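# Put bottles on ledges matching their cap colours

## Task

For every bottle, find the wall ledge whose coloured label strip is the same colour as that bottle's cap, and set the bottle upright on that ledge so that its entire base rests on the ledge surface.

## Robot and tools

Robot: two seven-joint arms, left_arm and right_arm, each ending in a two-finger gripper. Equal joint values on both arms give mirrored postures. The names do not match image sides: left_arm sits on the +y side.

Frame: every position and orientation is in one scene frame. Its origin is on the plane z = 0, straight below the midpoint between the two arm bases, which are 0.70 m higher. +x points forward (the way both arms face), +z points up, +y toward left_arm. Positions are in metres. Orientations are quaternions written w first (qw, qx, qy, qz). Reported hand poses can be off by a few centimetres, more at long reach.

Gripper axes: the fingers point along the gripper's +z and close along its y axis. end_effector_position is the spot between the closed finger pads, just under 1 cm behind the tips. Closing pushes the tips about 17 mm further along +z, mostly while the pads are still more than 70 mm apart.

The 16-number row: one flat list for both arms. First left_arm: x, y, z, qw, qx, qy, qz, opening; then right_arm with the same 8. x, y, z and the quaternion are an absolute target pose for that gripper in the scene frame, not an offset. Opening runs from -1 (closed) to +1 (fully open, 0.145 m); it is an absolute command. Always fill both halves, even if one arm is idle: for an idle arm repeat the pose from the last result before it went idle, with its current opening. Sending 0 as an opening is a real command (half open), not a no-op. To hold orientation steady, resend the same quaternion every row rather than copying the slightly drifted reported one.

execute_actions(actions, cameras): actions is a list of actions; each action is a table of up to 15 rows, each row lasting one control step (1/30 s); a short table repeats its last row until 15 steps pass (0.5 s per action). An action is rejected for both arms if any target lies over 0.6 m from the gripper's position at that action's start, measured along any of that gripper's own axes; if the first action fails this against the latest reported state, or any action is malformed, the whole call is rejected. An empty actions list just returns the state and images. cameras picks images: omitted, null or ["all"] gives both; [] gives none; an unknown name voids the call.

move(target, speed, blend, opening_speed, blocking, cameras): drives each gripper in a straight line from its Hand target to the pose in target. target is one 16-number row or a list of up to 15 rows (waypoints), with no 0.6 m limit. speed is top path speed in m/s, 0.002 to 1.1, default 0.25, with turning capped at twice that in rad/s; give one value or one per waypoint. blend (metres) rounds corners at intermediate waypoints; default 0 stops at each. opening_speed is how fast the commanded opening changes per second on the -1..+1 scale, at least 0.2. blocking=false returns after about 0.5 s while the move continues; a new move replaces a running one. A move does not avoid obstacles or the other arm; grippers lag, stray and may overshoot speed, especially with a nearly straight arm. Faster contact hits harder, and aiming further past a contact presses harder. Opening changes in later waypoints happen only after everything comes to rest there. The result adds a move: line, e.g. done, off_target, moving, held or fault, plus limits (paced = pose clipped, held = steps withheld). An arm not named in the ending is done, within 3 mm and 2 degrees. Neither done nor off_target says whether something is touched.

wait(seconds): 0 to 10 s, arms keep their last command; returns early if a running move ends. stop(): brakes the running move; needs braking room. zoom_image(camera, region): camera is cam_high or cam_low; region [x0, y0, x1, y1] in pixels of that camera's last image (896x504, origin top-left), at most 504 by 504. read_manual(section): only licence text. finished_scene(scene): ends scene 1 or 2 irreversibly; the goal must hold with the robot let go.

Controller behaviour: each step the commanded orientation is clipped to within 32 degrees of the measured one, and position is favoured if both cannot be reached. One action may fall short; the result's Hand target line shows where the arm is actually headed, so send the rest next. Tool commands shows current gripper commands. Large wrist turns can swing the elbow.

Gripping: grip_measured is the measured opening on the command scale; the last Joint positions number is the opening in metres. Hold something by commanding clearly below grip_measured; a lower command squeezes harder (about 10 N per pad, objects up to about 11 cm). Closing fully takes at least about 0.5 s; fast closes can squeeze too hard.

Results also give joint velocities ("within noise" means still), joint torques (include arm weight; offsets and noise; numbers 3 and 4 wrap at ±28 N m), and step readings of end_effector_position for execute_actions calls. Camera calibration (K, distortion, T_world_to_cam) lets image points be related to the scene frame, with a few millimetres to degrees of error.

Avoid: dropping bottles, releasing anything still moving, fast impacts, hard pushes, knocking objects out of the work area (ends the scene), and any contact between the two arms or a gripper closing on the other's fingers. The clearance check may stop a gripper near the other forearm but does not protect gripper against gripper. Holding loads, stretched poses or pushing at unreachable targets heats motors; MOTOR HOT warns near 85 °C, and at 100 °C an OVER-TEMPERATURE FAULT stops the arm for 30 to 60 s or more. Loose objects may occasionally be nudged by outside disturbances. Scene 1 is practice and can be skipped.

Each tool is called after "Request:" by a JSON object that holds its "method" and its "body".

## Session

Request:
{"method": "execute_actions", "body": {"actions": []}}

Request:
{"method": "zoom_image", "body": {"camera": "cam_high", "region": [420, 200, 680, 420]}}

Request:
{"method": "zoom_image", "body": {"camera": "cam_low", "region": [320, 120, 640, 400]}}

Scene clock: 0.00 s.
left_arm: end_effector_position=(+0.2239, +0.1828, +0.6144) grip_measured=+1.00 end_effector_quat_wxyz=(-0.319, +0.395, -0.515, +0.691) | right_arm: end_effector_position=(+0.4009, -0.1655, +0.3728) grip_measured=+1.00 end_effector_quat_wxyz=(+0.260, +0.265, +0.837, +0.401)
Joint positions: left_arm=[-1.106 0.942 0.535 2.339 -0.48 -0.199 -0.367 0.145] | right_arm=[0.583 0.619 -0.841 0.925 -1.182 -0.496 -0.047 0.145]
Joint velocities: within noise
Joint torques (N m): no reading
Motor temperatures (°C): left_arm=[20 21 22 20 21 23 21] | right_arm=[20 22 22 19 20 19 21]
Hand target: left_arm +0.2239, +0.1828, +0.6144; -0.319, +0.395, -0.515, +0.691 | right_arm +0.4009, -0.1655, +0.3728; +0.260, +0.265, +0.837, +0.401
Tool commands: left_gripper/opening=+1.0 right_gripper/opening=+1.0

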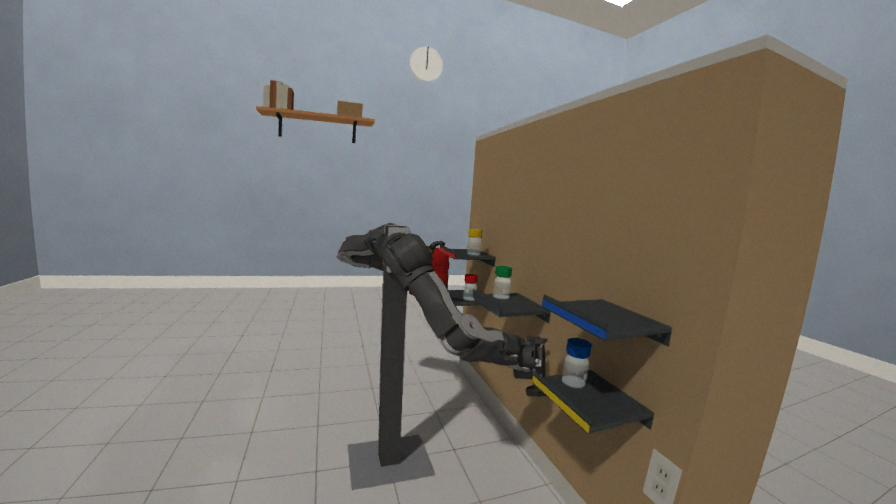

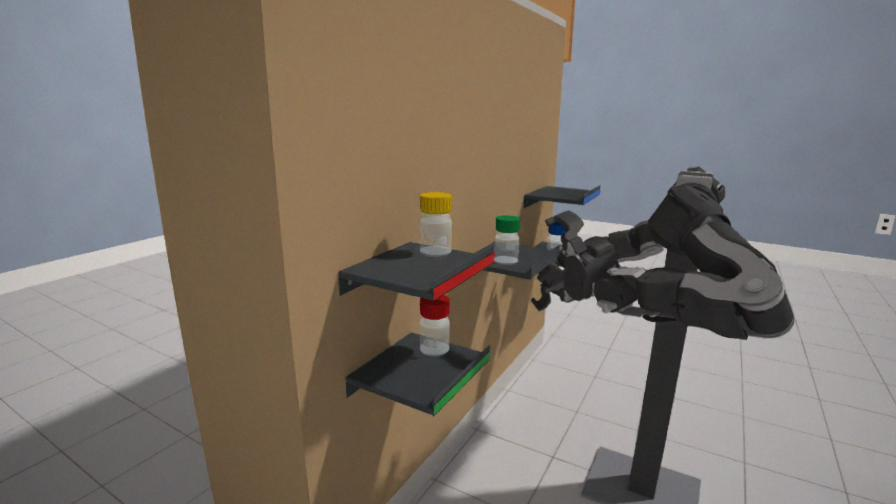

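Scaled by 1.938 from the camera's 896x504 image, which has a finer 1280x720 frame.

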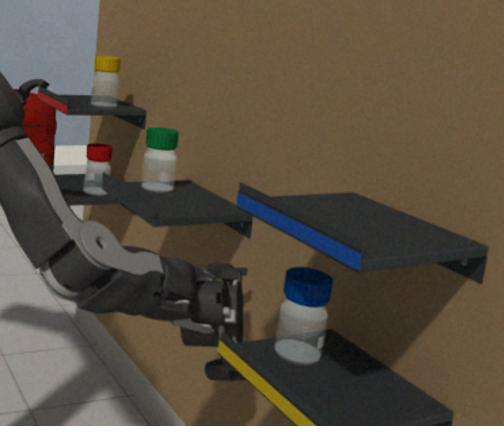

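Scaled by 1.575 from the camera's 896x504 image, which has a finer 1280x720 frame.

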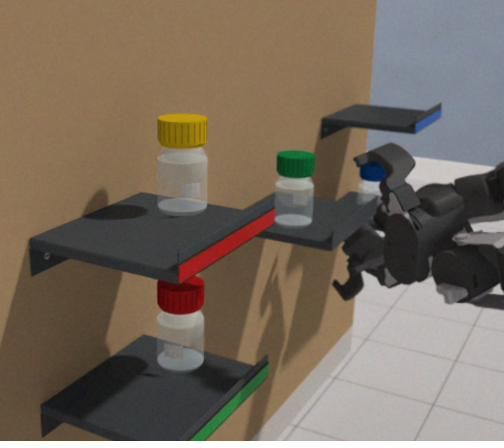

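Request:
{"method": "move", "body": {"target": [[0.27,0.20,0.48,0,0.7071,0,0.7071,0.3,0.35,-0.2,0.43,0,0.7071,0,0.7071,0.3],[0.29,0.13,0.39,0,0.7071,0,0.7071,0.3,0.33,-0.2,0.47,0,0.7933,0,0.6087,0.3],[0.37,0.15,0.40,0,0.7071,0,0.7071,0.3,0.31,-0.33,0.50,0,0.7933,0,0.6087,0.3],[0.34,0.20,0.47,0,0.7933,0,0.6087,0.3,0.31,-0.35,0.495,0,0.7933,0,0.6087,0.3]], "speed": 0.35, "blend": [0.03,0.02,0.03,0], "cameras": ["cam_high","cam_low"]}}

Request:
{"method": "zoom_image", "body": {"camera": "cam_high", "region": [420, 200, 680, 420]}}

Scene clock: 57.30 s.
left_arm: end_effector_position=(+0.3407, +0.2004, +0.4721) grip_measured=+0.30 end_effector_quat_wxyz=(+0.000, +0.791, -0.002, +0.612) | right_arm: end_effector_position=(+0.3098, -0.3490, +0.4937) grip_measured=+0.30 end_effector_quat_wxyz=(+0.000, +0.795, +0.000, +0.607)
Joint positions: left_arm=[-0.123 0.531 -0.194 1.845 0.563 0.266 -0.31 0.098] | right_arm=[-0.309 0.641 0.448 1.656 0.621 0.292 0.313 0.098]
Joint velocities: within noise
Joint torques (N m): left_arm=[3.76 2.02 1.05 4.72 0.04 -0.51 0.01] | right_arm=[2.1 6.21 3.66 2.97 0.38 -0.52 0.19]
Motor temperatures (°C): left_arm=[20 21 23 21 21 23 21] | right_arm=[23 23 22 19 20 19 21]
Hand target: left_arm +0.3400, +0.2000, +0.4699; +0.000, +0.793, +0.000, +0.609 | right_arm +0.3100, -0.3500, +0.4950; +0.000, +0.793, +0.000, +0.609
Off the commanded pose: left_arm 0.002 m, 1 deg | right_arm 0.002 m, 0 deg.
move: done

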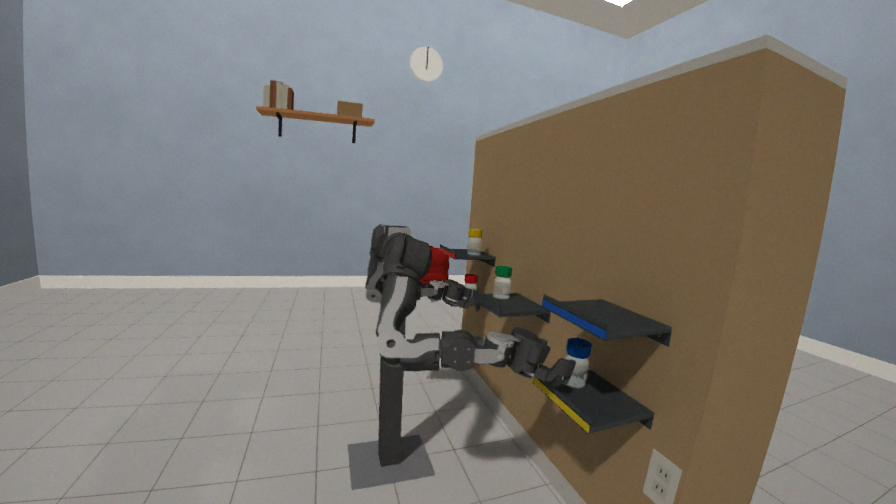

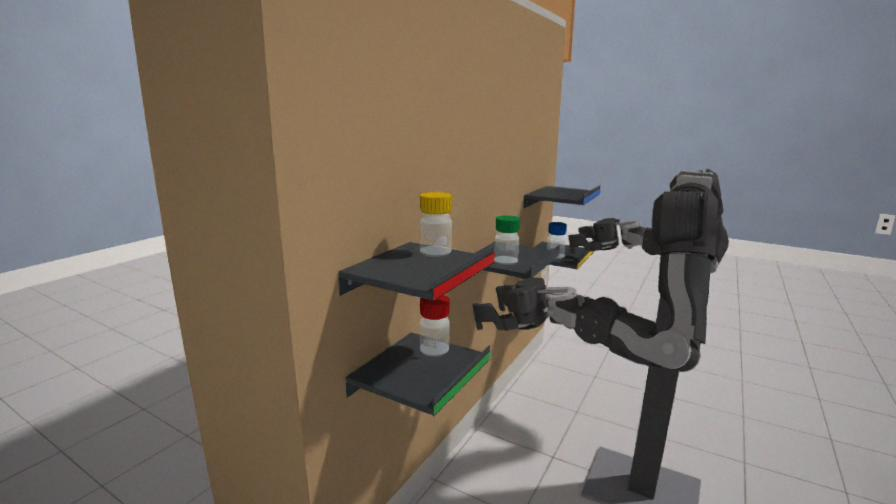

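Scaled by 1.938 from the camera's 896x504 image, which has a finer 1280x720 frame.

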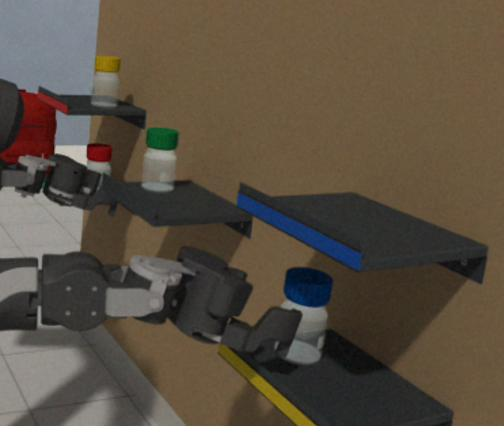

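Request:
{"method": "move", "body": {"target": [[0.31,0.335,0.495,0,0.7933,0,0.6087,0.3,0.31,-0.352,0.49,0,0.7933,0,0.6087,0.3],[0.393,0.34,0.487,0,0.7933,0,0.6087,0.3,0.391,-0.352,0.485,0,0.7933,0,0.6087,0.3],[0.393,0.34,0.487,0,0.7933,0,0.6087,-0.8,0.391,-0.352,0.485,0,0.7933,0,0.6087,-0.8]], "speed": [0.25,0.15,0.15], "blend": [0.01,0,0], "opening_speed": 1.8}}

Request:
{"method": "zoom_image", "body": {"camera": "cam_low", "region": [320, 120, 640, 400]}}

Scene clock: 73.07 s.
left_arm: end_effector_position=(+0.3941, +0.3407, +0.4910) grip_measured=-0.27 end_effector_quat_wxyz=(-0.001, +0.790, +0.001, +0.613) | right_arm: end_effector_position=(+0.3913, -0.3527, +0.4872) grip_measured=-0.37 end_effector_quat_wxyz=(+0.000, +0.792, -0.001, +0.610)
Joint positions: left_arm=[0.151 0.827 -0.094 1.328 0.805 0.168 0.114 0.055] | right_arm=[0.158 0.662 0.158 1.279 0.535 0.263 0.309 0.048]
Joint velocities: within noise
Joint torques (N m): left_arm=[5.21 5.87 1.77 3.1 0.19 -0.63 0.19] | right_arm=[4 5.76 1.89 3.17 0.24 -0.48 0.05]
Motor temperatures (°C): left_arm=[21 21 23 22 21 24 21] | right_arm=[22 23 23 20 20 20 21]
Hand target: left_arm +0.3930, +0.3399, +0.4871; +0.000, +0.793, +0.000, +0.609 | right_arm +0.3910, -0.3520, +0.4851; +0.000, +0.793, +0.000, +0.609
Off the commanded pose: left_arm 0.004 m, 1 deg | right_arm 0.002 m, 0 deg.
move: off_target (left_arm); target 3's new opening was sent with left_arm's hand 0.004 m and 1 deg from that target

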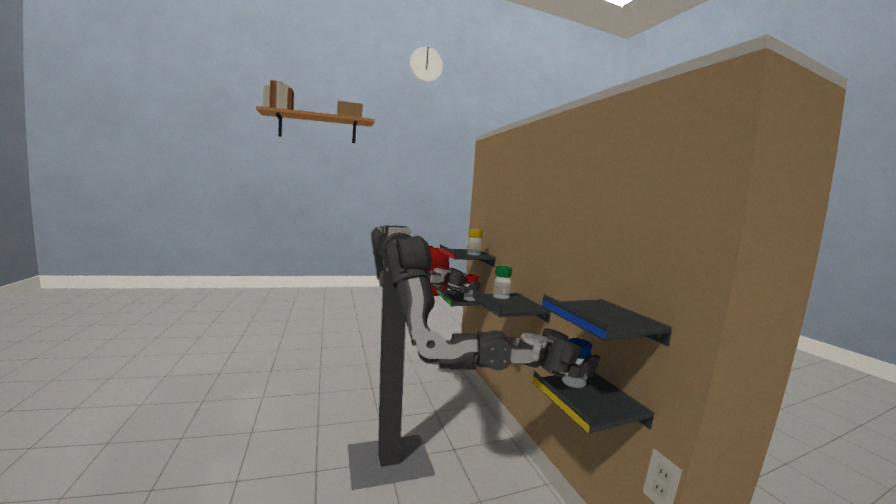

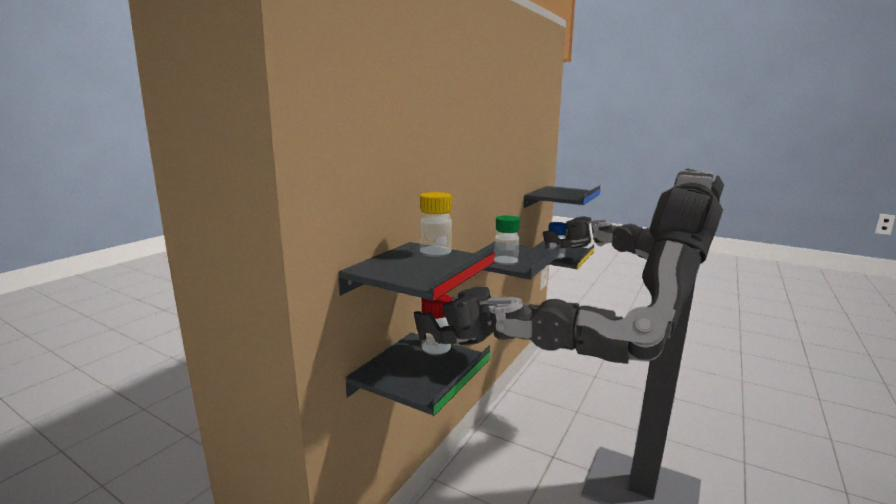

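Scaled by 1.575 from the camera's 896x504 image, which has a finer 1280x720 frame.

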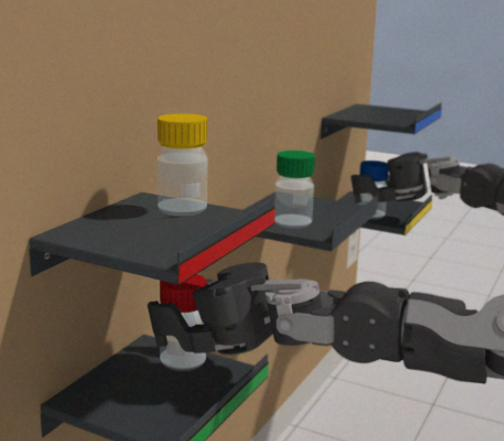

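Request:
{"method": "move", "body": {"target": [[0.39,0.335,0.515,0,0.7933,0,0.6087,-0.8,0.387,-0.345,0.513,0,0.7933,0,0.6087,-0.8],[0.365,0.195,0.53,0,0.7933,0,0.6087,-0.8,0.365,-0.20,0.53,0,0.7933,0,0.6087,-0.8],[0.365,0.195,0.70,0,0.7933,0,0.6087,-0.8,0.365,-0.20,0.71,0,0.7933,0,0.6087,-0.8],[0.37,0.22,0.81,0,0.7707,0,0.6372,-0.8,0.375,-0.28,0.73,0,0.7933,0,0.6087,-0.8],[0.378,0.33,0.83,0,0.7707,0,0.6372,-0.8,0.388,-0.395,0.72,0,0.7933,0,0.6087,-0.8],[0.388,0.453,0.82,0,0.7933,0,0.6087,-0.8,0.388,-0.395,0.69,0,0.7933,0,0.6087,-0.8]], "speed": 0.25, "blend": [0.005,0.02,0.03,0.03,0.02,0]}}

Request:
{"method": "zoom_image", "body": {"camera": "cam_high", "region": [420, 180, 680, 400]}}

Scene clock: 107.63 s.
left_arm: end_effector_position=(+0.3879, +0.4546, +0.8186) grip_measured=-0.27 end_effector_quat_wxyz=(-0.004, +0.787, -0.009, +0.617) | right_arm: end_effector_position=(+0.3880, -0.3938, +0.6840) grip_measured=-0.37 end_effector_quat_wxyz=(-0.002, +0.800, +0.002, +0.600)
Joint positions: left_arm=[1.985 1.136 -1.149 0.668 0.771 0.782 0.764 0.055] | right_arm=[0.723 1.389 -0.4 1.382 1.327 0.576 0.143 0.048]
Joint velocities: within noise
Joint torques (N m): left_arm=[7.35 -4.15 2.28 1.88 0.41 -0.38 0.23] | right_arm=[4.87 6.95 6.01 1.31 0.3 -0.74 -0.12]
Motor temperatures (°C): left_arm=[22 23 23 22 21 24 21] | right_arm=[22 24 22 20 20 20 21]
Hand target: left_arm +0.3882, +0.4531, +0.8199; +0.000, +0.785, -0.010, +0.619 | right_arm +0.3879, -0.3950, +0.6900; +0.000, +0.793, +0.000, +0.609
Off the commanded pose: left_arm 0.002 m, 2 deg | right_arm 0.006 m, 1 deg.
joint sent to its limit (left arm) — joint 1 (shoulder pitch), upper limit; joint 6 (wrist pitch), upper limit. The joint targets still meet the commanded pose.
move: off_target (right_arm)

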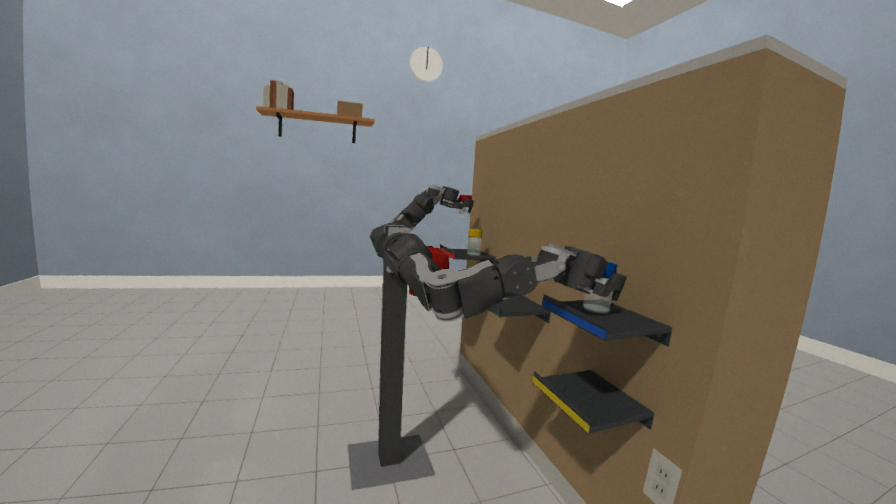

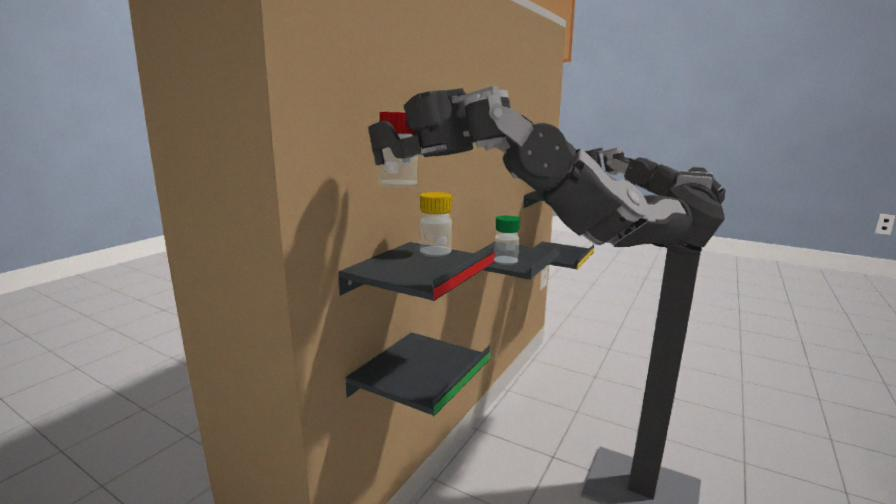

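Scaled by 1.938 from the camera's 896x504 image, which has a finer 1280x720 frame.

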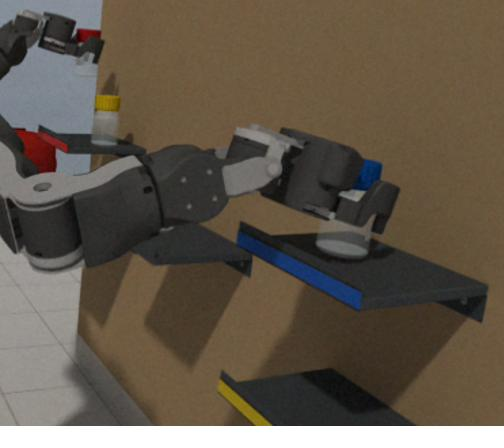

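Request:
{"method": "move", "body": {"target": [[0.388,0.453,0.73,0,0.7933,0,0.6087,-0.8,0.388,-0.395,0.684,0,0.7933,0,0.6087,-0.8],[0.388,0.453,0.70,0,0.7933,0,0.6087,-0.8,0.388,-0.395,0.678,0,0.7933,0,0.6087,-0.8]], "speed": [0.15,0.07], "blend": [0.01,0]}}

Request:
{"method": "zoom_image", "body": {"camera": "cam_high", "region": [420, 180, 680, 400]}}

Request:
{"method": "zoom_image", "body": {"camera": "cam_low", "region": [320, 120, 640, 400]}}

Scene clock: 121.13 s.
left_arm: end_effector_position=(+0.3881, +0.4522, +0.6964) grip_measured=-0.27 end_effector_quat_wxyz=(+0.002, +0.798, -0.001, +0.603) | right_arm: end_effector_position=(+0.3881, -0.3943, +0.6790) grip_measured=-0.37 end_effector_quat_wxyz=(-0.002, +0.793, +0.001, +0.610)
Joint positions: left_arm=[1.283 1.379 -0.94 1.016 1.211 0.516 0.463 0.055] | right_arm=[0.671 1.405 -0.4 1.39 1.354 0.505 0.135 0.048]
Joint velocities: within noise
Joint torques (N m): left_arm=[6.66 3.2 3.58 1.84 0.45 -0.84 -0.05] | right_arm=[3.6 6.71 4.41 1.22 0.24 -0.48 -0.17]
Motor temperatures (°C): left_arm=[23 23 23 21 21 24 21] | right_arm=[22 24 24 20 20 20 21]
Hand target: left_arm +0.3880, +0.4530, +0.6999; +0.000, +0.793, +0.000, +0.609 | right_arm +0.3880, -0.3950, +0.6780; +0.000, +0.793, +0.000, +0.609
Off the commanded pose: left_arm 0.004 m, 1 deg | right_arm 0.001 m, 0 deg.
move: off_target (left_arm)

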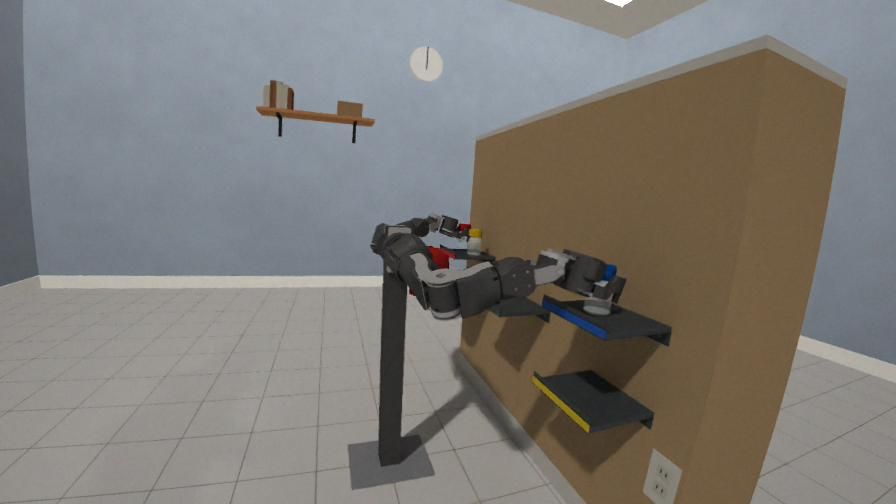

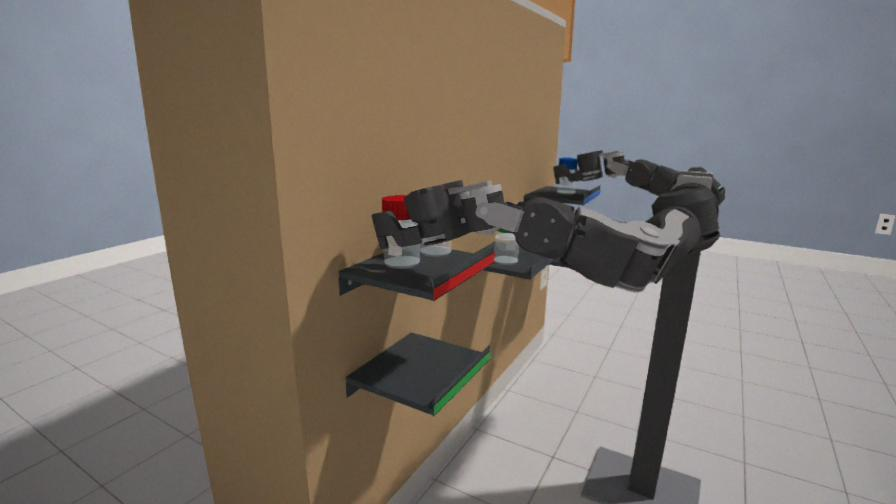

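Scaled by 1.938 from the camera's 896x504 image, which has a finer 1280x720 frame.

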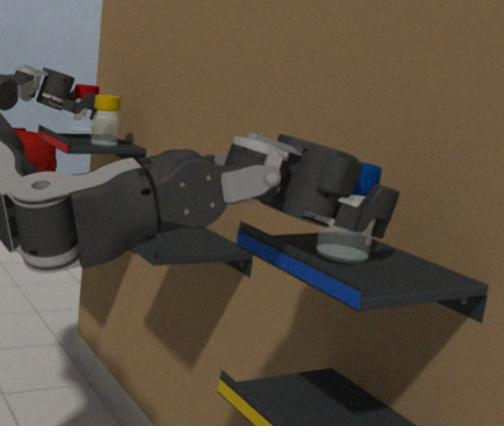

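Scaled by 1.575 from the camera's 896x504 image, which has a finer 1280x720 frame.

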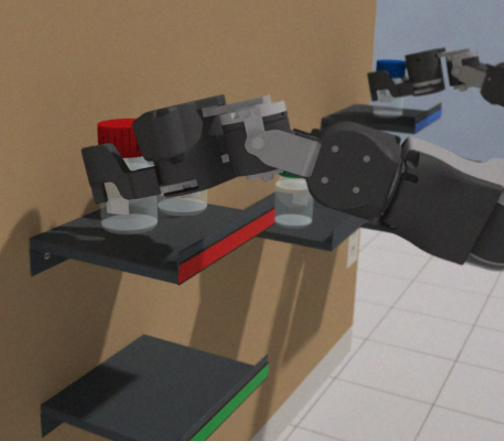

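Request:
{"method": "move", "body": {"target": [[0.388,0.453,0.685,0,0.7933,0,0.6087,-0.8,0.388,-0.395,0.671,0,0.7933,0,0.6087,-0.8]], "speed": 0.05}}

Request:
{"method": "zoom_image", "body": {"camera": "cam_low", "region": [320, 120, 640, 400]}}

Scene clock: 129.57 s.
left_arm: end_effector_position=(+0.3880, +0.4525, +0.6852) grip_measured=-0.27 end_effector_quat_wxyz=(+0.002, +0.794, -0.001, +0.608) | right_arm: end_effector_position=(+0.3883, -0.3944, +0.6788) grip_measured=-0.37 end_effector_quat_wxyz=(-0.002, +0.785, +0.002, +0.619)
Joint positions: left_arm=[1.217 1.394 -0.94 1.03 1.257 0.451 0.445 0.055] | right_arm=[0.645 1.415 -0.4 1.395 1.37 0.456 0.132 0.048]
Joint velocities: within noise
Joint torques (N m): left_arm=[5.55 3.57 2.93 1.69 0.43 -0.75 -0.05] | right_arm=[2.68 6.32 2.93 0.94 0.19 -0.07 -0.21]
Motor temperatures (°C): left_arm=[23 23 24 21 21 24 21] | right_arm=[22 24 24 19 20 20 21]
Hand target: left_arm +0.3880, +0.4530, +0.6851; +0.000, +0.793, +0.000, +0.609 | right_arm +0.3879, -0.3950, +0.6710; +0.000, +0.793, +0.000, +0.609
Off the commanded pose: left_arm 0.001 m, 0 deg | right_arm 0.008 m, 2 deg.
move: off_target (right_arm)

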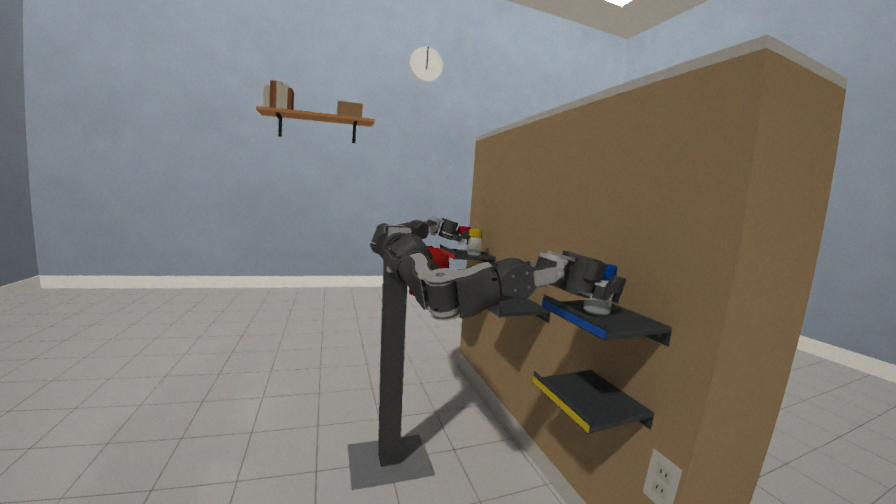

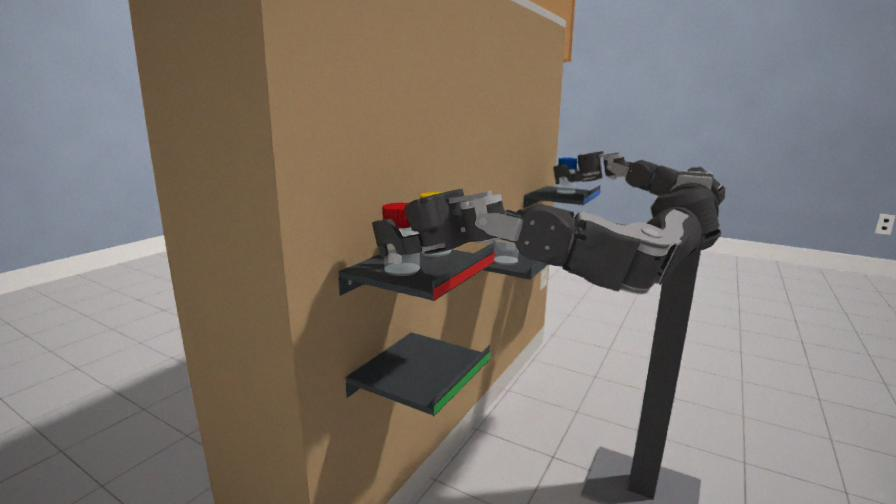

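Scaled by 1.575 from the camera's 896x504 image, which has a finer 1280x720 frame.

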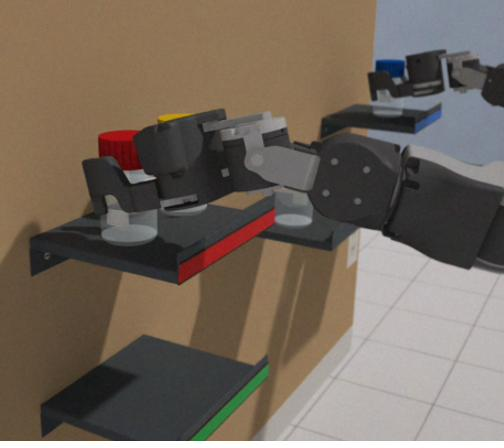

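Request:
{"method": "move", "body": {"target": [[0.388,0.453,0.675,0,0.7933,0,0.6087,-0.8,0.388,-0.395,0.679,0,0.7933,0,0.6087,-0.8],[0.388,0.453,0.675,0,0.7933,0,0.6087,-0.8,0.388,-0.395,0.679,0,0.7933,0,0.6087,0.3],[0.388,0.453,0.675,0,0.7933,0,0.6087,-0.8,0.31,-0.37,0.71,0,0.7933,0,0.6087,0.3]], "speed": [0.05,0.1,0.2], "opening_speed": 1.5}}

Request:
{"method": "zoom_image", "body": {"camera": "cam_low", "region": [320, 120, 640, 400]}}

Scene clock: 141.77 s.
left_arm: end_effector_position=(+0.3880, +0.4529, +0.6845) grip_measured=-0.27 end_effector_quat_wxyz=(+0.003, +0.783, -0.001, +0.622) | right_arm: end_effector_position=(+0.3099, -0.3698, +0.7121) grip_measured=+0.30 end_effector_quat_wxyz=(-0.001, +0.791, +0.001, +0.612)
Joint positions: left_arm=[1.184 1.405 -0.941 1.038 1.295 0.39 0.434 0.055] | right_arm=[1.922 1.817 -1.568 1.802 1.559 0.608 0.022 0.098]
Joint velocities: within noise
Joint torques (N m): left_arm=[4.07 3.15 1.2 1.36 0.15 -0.16 -0.06] | right_arm=[2.28 -2.97 3.33 0.46 0.19 -0.31 -0.15]
Motor temperatures (°C): left_arm=[23 22 24 21 21 24 21] | right_arm=[22 24 23 19 20 20 21]
Hand target: left_arm +0.3879, +0.4530, +0.6751; +0.000, +0.793, +0.000, +0.609 | right_arm +0.3100, -0.3700, +0.7100; +0.000, +0.793, +0.000, +0.609
Off the commanded pose: left_arm 0.010 m, 2 deg | right_arm 0.002 m, 1 deg.
joint sent to its limit (right arm) — joint 5 (forearm roll), upper limit. The joint targets still meet the commanded pose.
move: off_target (left_arm)

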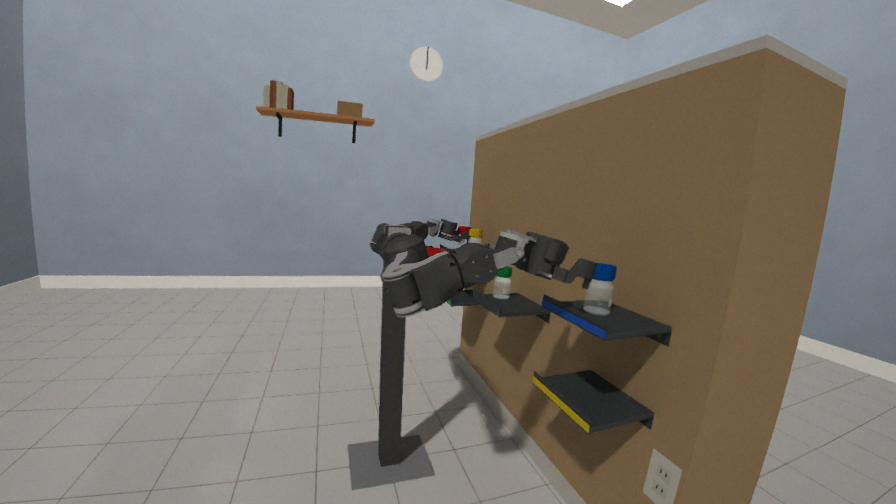

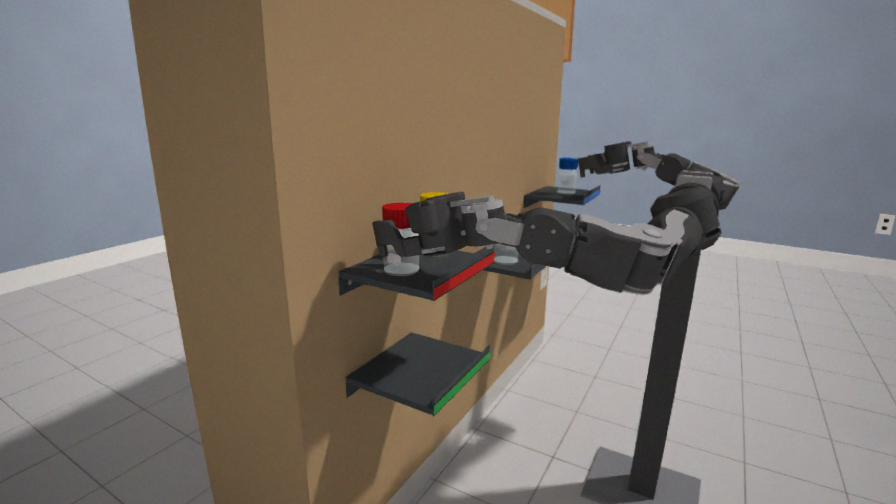

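Scaled by 1.575 from the camera's 896x504 image, which has a finer 1280x720 frame.

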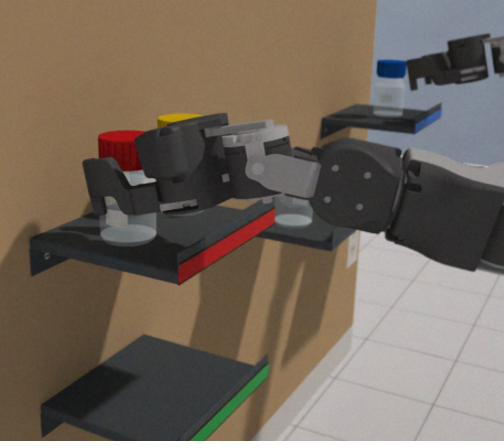

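Request:
{"method": "move", "body": {"target": [[0.388,0.453,0.685,0,0.7933,0,0.6087,-0.8,0.31,-0.35,0.71,0,0.7933,0,0.6087,0.3],[0.388,0.453,0.685,0,0.7933,0,0.6087,0.1,0.31,-0.35,0.71,0,0.7933,0,0.6087,0.3],[0.30,0.445,0.715,0,0.7933,0,0.6087,0.1,0.32,-0.24,0.69,0,0.7933,0,0.6087,0.3],[0.31,0.24,0.70,0,0.7933,0,0.6087,0.1,0.33,-0.2,0.60,0,0.7933,0,0.6087,0.3],[0.31,0.18,0.62,0,0.7933,0,0.6087,0.3,0.33,-0.2,0.52,0,0.7933,0,0.6087,0.3],[0.31,0.045,0.59,0,0.7933,0,0.6087,0.3,0.33,-0.2,0.49,0,0.7933,0,0.6087,0.3]], "speed": [0.06,0.1,0.2,0.3,0.3,0.3], "blend": [0,0,0.01,0.03,0,0], "opening_speed": 1.5}}

Request:
{"method": "zoom_image", "body": {"camera": "cam_low", "region": [320, 120, 640, 400]}}

Request:
{"method": "zoom_image", "body": {"camera": "cam_high", "region": [420, 180, 680, 400]}}

Scene clock: 166.27 s.
left_arm: end_effector_position=(+0.3095, +0.0442, +0.5916) grip_measured=+0.30 end_effector_quat_wxyz=(+0.003, +0.792, -0.002, +0.611) | right_arm: end_effector_position=(+0.3302, -0.2011, +0.4907) grip_measured=+0.30 end_effector_quat_wxyz=(+0.003, +0.793, -0.001, +0.609)
Joint positions: left_arm=[0.706 0.406 -1.129 2.204 1.189 0.442 -1.578 0.098] | right_arm=[0.813 1.161 -1.57 1.962 1.2 -0.336 -0.871 0.098]
Joint velocities: within noise
Joint torques (N m): left_arm=[5.1 -0.7 2.25 2.28 -0.4 0.04 0.03] | right_arm=[3.47 2.47 3.02 1.77 -0.4 -0.38 0.18]
Motor temperatures (°C): left_arm=[22 22 24 21 21 24 21] | right_arm=[21 24 23 19 20 20 21]
Hand target: left_arm +0.3100, +0.0450, +0.5900; +0.000, +0.793, +0.000, +0.609 | right_arm +0.3300, -0.2000, +0.4899; +0.000, +0.793, +0.000, +0.609
Off the commanded pose: left_arm 0.002 m, 0 deg | right_arm 0.001 m, 0 deg.
joint sent to its limit (left arm) — joint 7 (wrist yaw), lower limit. The joint targets still meet the commanded pose.
move: done

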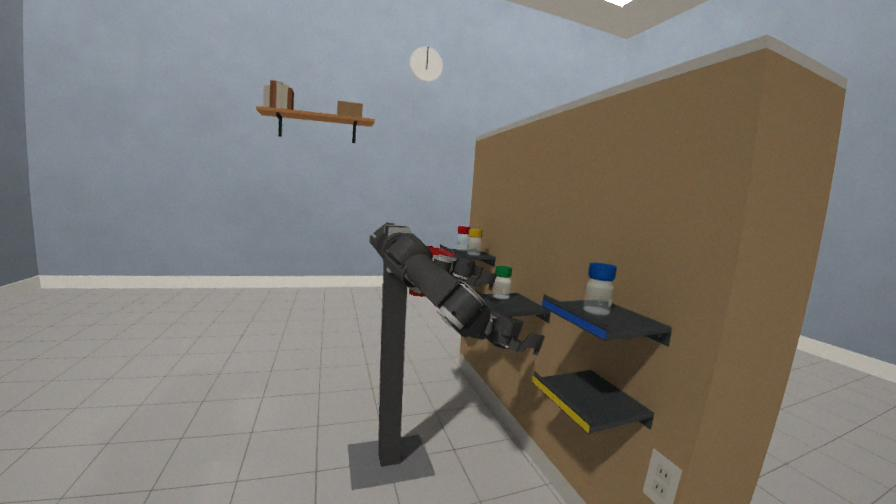

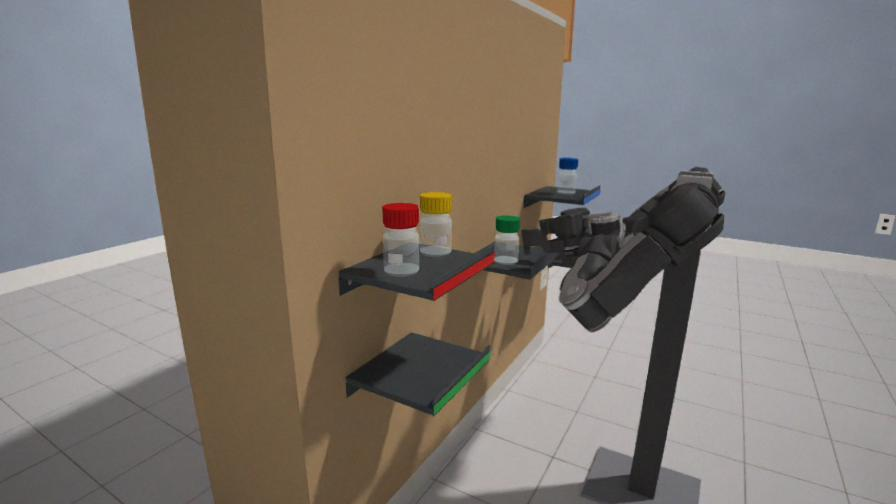

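Scaled by 1.575 from the camera's 896x504 image, which has a finer 1280x720 frame.

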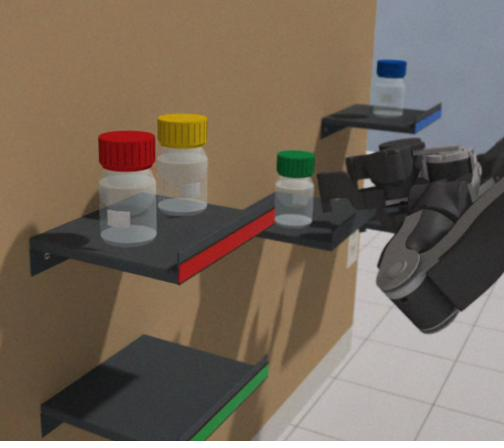

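Scaled by 1.938 from the camera's 896x504 image, which has a finer 1280x720 frame.

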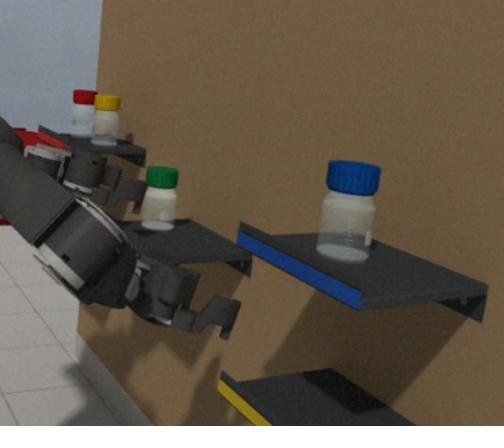

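Request:
{"method": "move", "body": {"target": [[0.384,0.045,0.580,0,0.7933,0,0.6087,0.3,0.37,-0.17,0.42,0,0.7071,0,0.7071,0.3],[0.384,0.045,0.580,0,0.7933,0,0.6087,-0.8,0.37,-0.17,0.42,0,0.7071,0,0.7071,0.3],[0.382,0.055,0.622,0,0.7933,0,0.6087,-0.8,0.37,-0.17,0.42,0,0.7071,0,0.7071,0.3],[0.365,0.195,0.62,0,0.7933,0,0.6087,-0.8,0.34,-0.2,0.47,0,0.7933,0,0.6087,0.3],[0.365,0.20,0.522,0,0.7933,0,0.6087,-0.8,0.34,-0.2,0.52,0,0.7933,0,0.6087,0.3],[0.388,0.385,0.518,0,0.7933,0,0.6087,-0.8,0.33,-0.2,0.56,0,0.7933,0,0.6087,0.3]], "speed": [0.15,0.15,0.2,0.25,0.25,0.25], "blend": [0,0,0.01,0.02,0.02,0], "opening_speed": 1.8}}

Request:
{"method": "zoom_image", "body": {"camera": "cam_low", "region": [320, 120, 640, 420]}}

Scene clock: 184.87 s.
left_arm: end_effector_position=(+0.3870, +0.3856, +0.5159) grip_measured=-0.27 end_effector_quat_wxyz=(-0.002, +0.796, +0.001, +0.605) | right_arm: end_effector_position=(+0.3300, -0.1990, +0.5599) grip_measured=+0.30 end_effector_quat_wxyz=(-0.003, +0.793, +0.001, +0.610)
Joint positions: left_arm=[0.471 1.267 -0.799 1.247 1.369 -0.102 0.097 0.056] | right_arm=[1.049 1.303 -1.549 2.177 1.382 -0.151 -0.882 0.098]
Joint velocities: within noise
Joint torques (N m): left_arm=[6.58 6.84 3.43 1.14 0.19 -0.79 0.21] | right_arm=[4.05 2.44 3.77 1.8 -0.3 -0.13 -0.12]
Motor temperatures (°C): left_arm=[23 22 24 21 22 24 21] | right_arm=[22 23 23 19 20 20 21]
Hand target: left_arm +0.3880, +0.3850, +0.5179; +0.000, +0.793, +0.000, +0.609 | right_arm +0.3300, -0.2000, +0.5601; +0.000, +0.793, +0.000, +0.609
Off the commanded pose: left_arm 0.002 m, 1 deg | right_arm 0.001 m, 0 deg.
move: done

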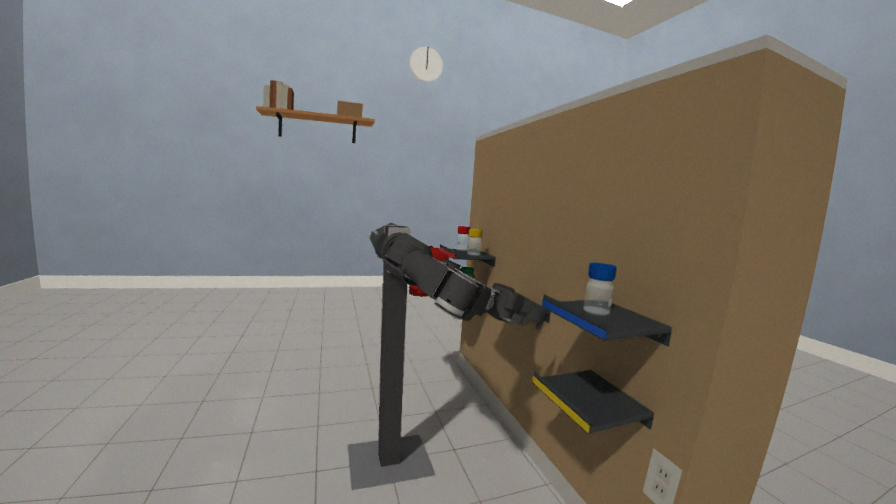

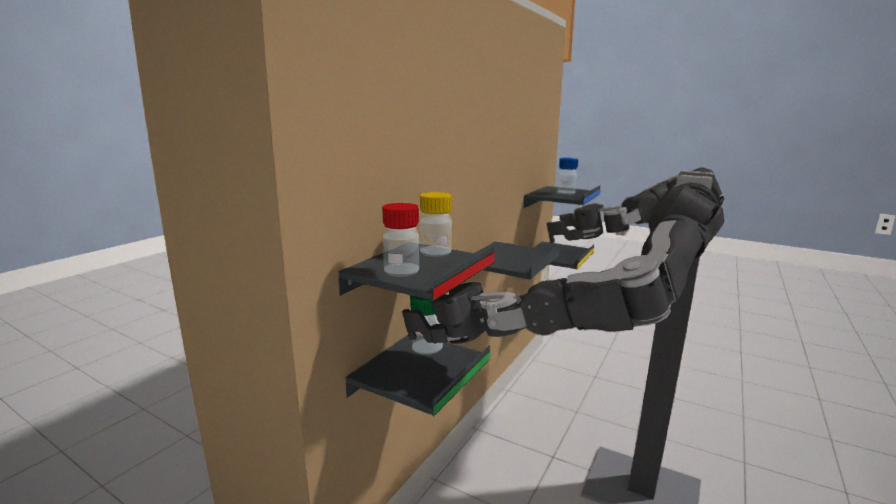

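Scaled by 1.575 from the camera's 896x504 image, which has a finer 1280x720 frame.

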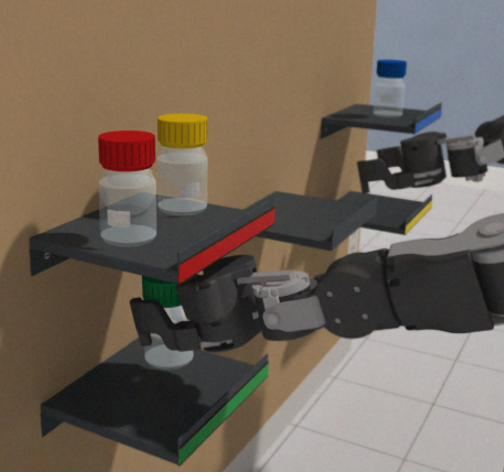

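Request:
{"method": "move", "body": {"target": [[0.388,0.385,0.50,0,0.7933,0,0.6087,-0.8,0.33,-0.2,0.56,0,0.7933,0,0.6087,0.3],[0.388,0.385,0.486,0,0.7933,0,0.6087,-0.8,0.33,-0.2,0.56,0,0.7933,0,0.6087,0.3]], "speed": [0.12,0.05]}}

Request:
{"method": "zoom_image", "body": {"camera": "cam_low", "region": [320, 120, 640, 420]}}

Scene clock: 192.77 s.
left_arm: end_effector_position=(+0.3890, +0.3882, +0.4918) grip_measured=-0.27 end_effector_quat_wxyz=(-0.005, +0.789, +0.002, +0.614) | right_arm: end_effector_position=(+0.3300, -0.1990, +0.5599) grip_measured=+0.30 end_effector_quat_wxyz=(-0.003, +0.793, +0.001, +0.610)
Joint positions: left_arm=[0.453 1.18 -0.808 1.139 1.325 -0.183 0.129 0.056] | right_arm=[1.049 1.303 -1.549 2.177 1.382 -0.151 -0.882 0.098]
Joint velocities: within noise
Joint torques (N m): left_arm=[5.39 5.58 1.81 0.9 0.15 -0.5 0.26] | right_arm=[4 2.39 3.79 1.76 -0.31 -0.14 -0.13]
Motor temperatures (°C): left_arm=[23 23 24 21 22 24 21] | right_arm=[22 23 23 19 20 20 21]
Hand target: left_arm +0.3879, +0.3850, +0.4861; +0.000, +0.793, +0.000, +0.609 | right_arm +0.3300, -0.1999, +0.5601; +0.000, +0.793, +0.000, +0.609
Off the commanded pose: left_arm 0.007 m, 1 deg | right_arm 0.001 m, 0 deg.
move: off_target (left_arm)

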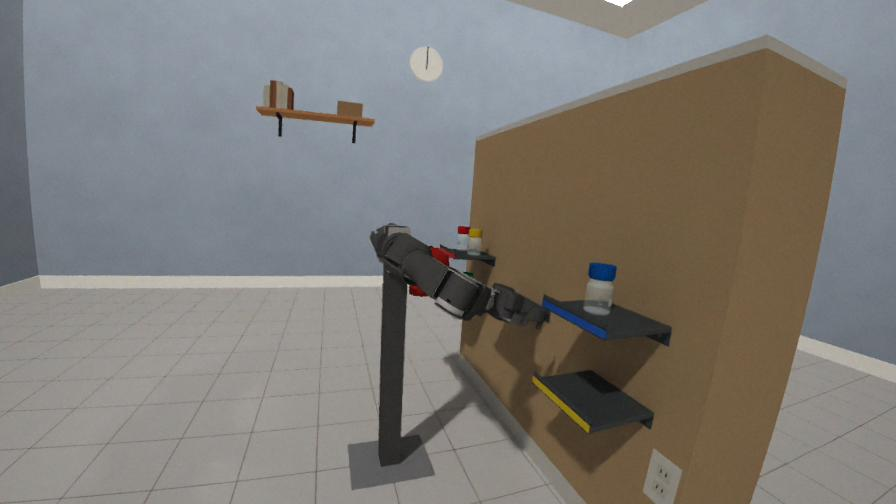

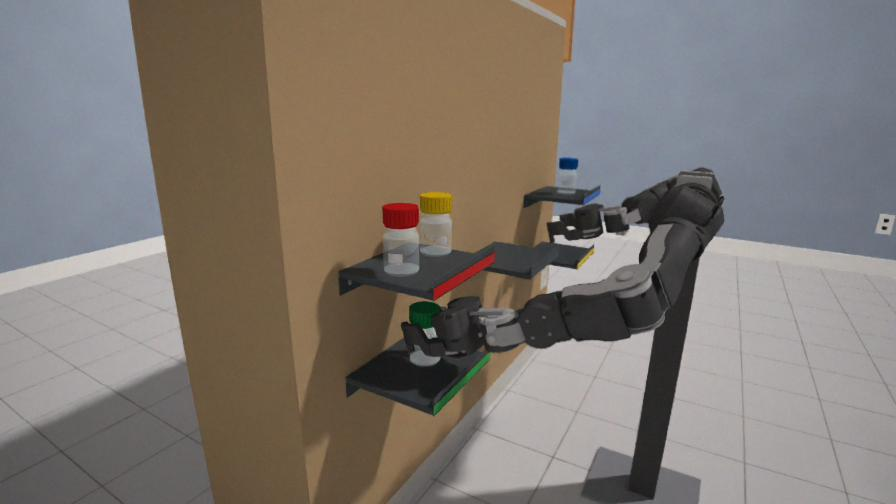

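Scaled by 1.575 from the camera's 896x504 image, which has a finer 1280x720 frame.

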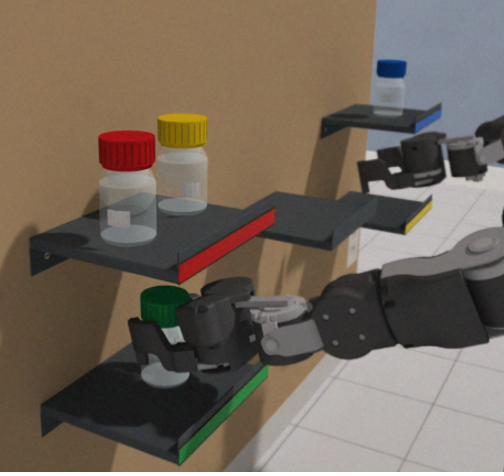

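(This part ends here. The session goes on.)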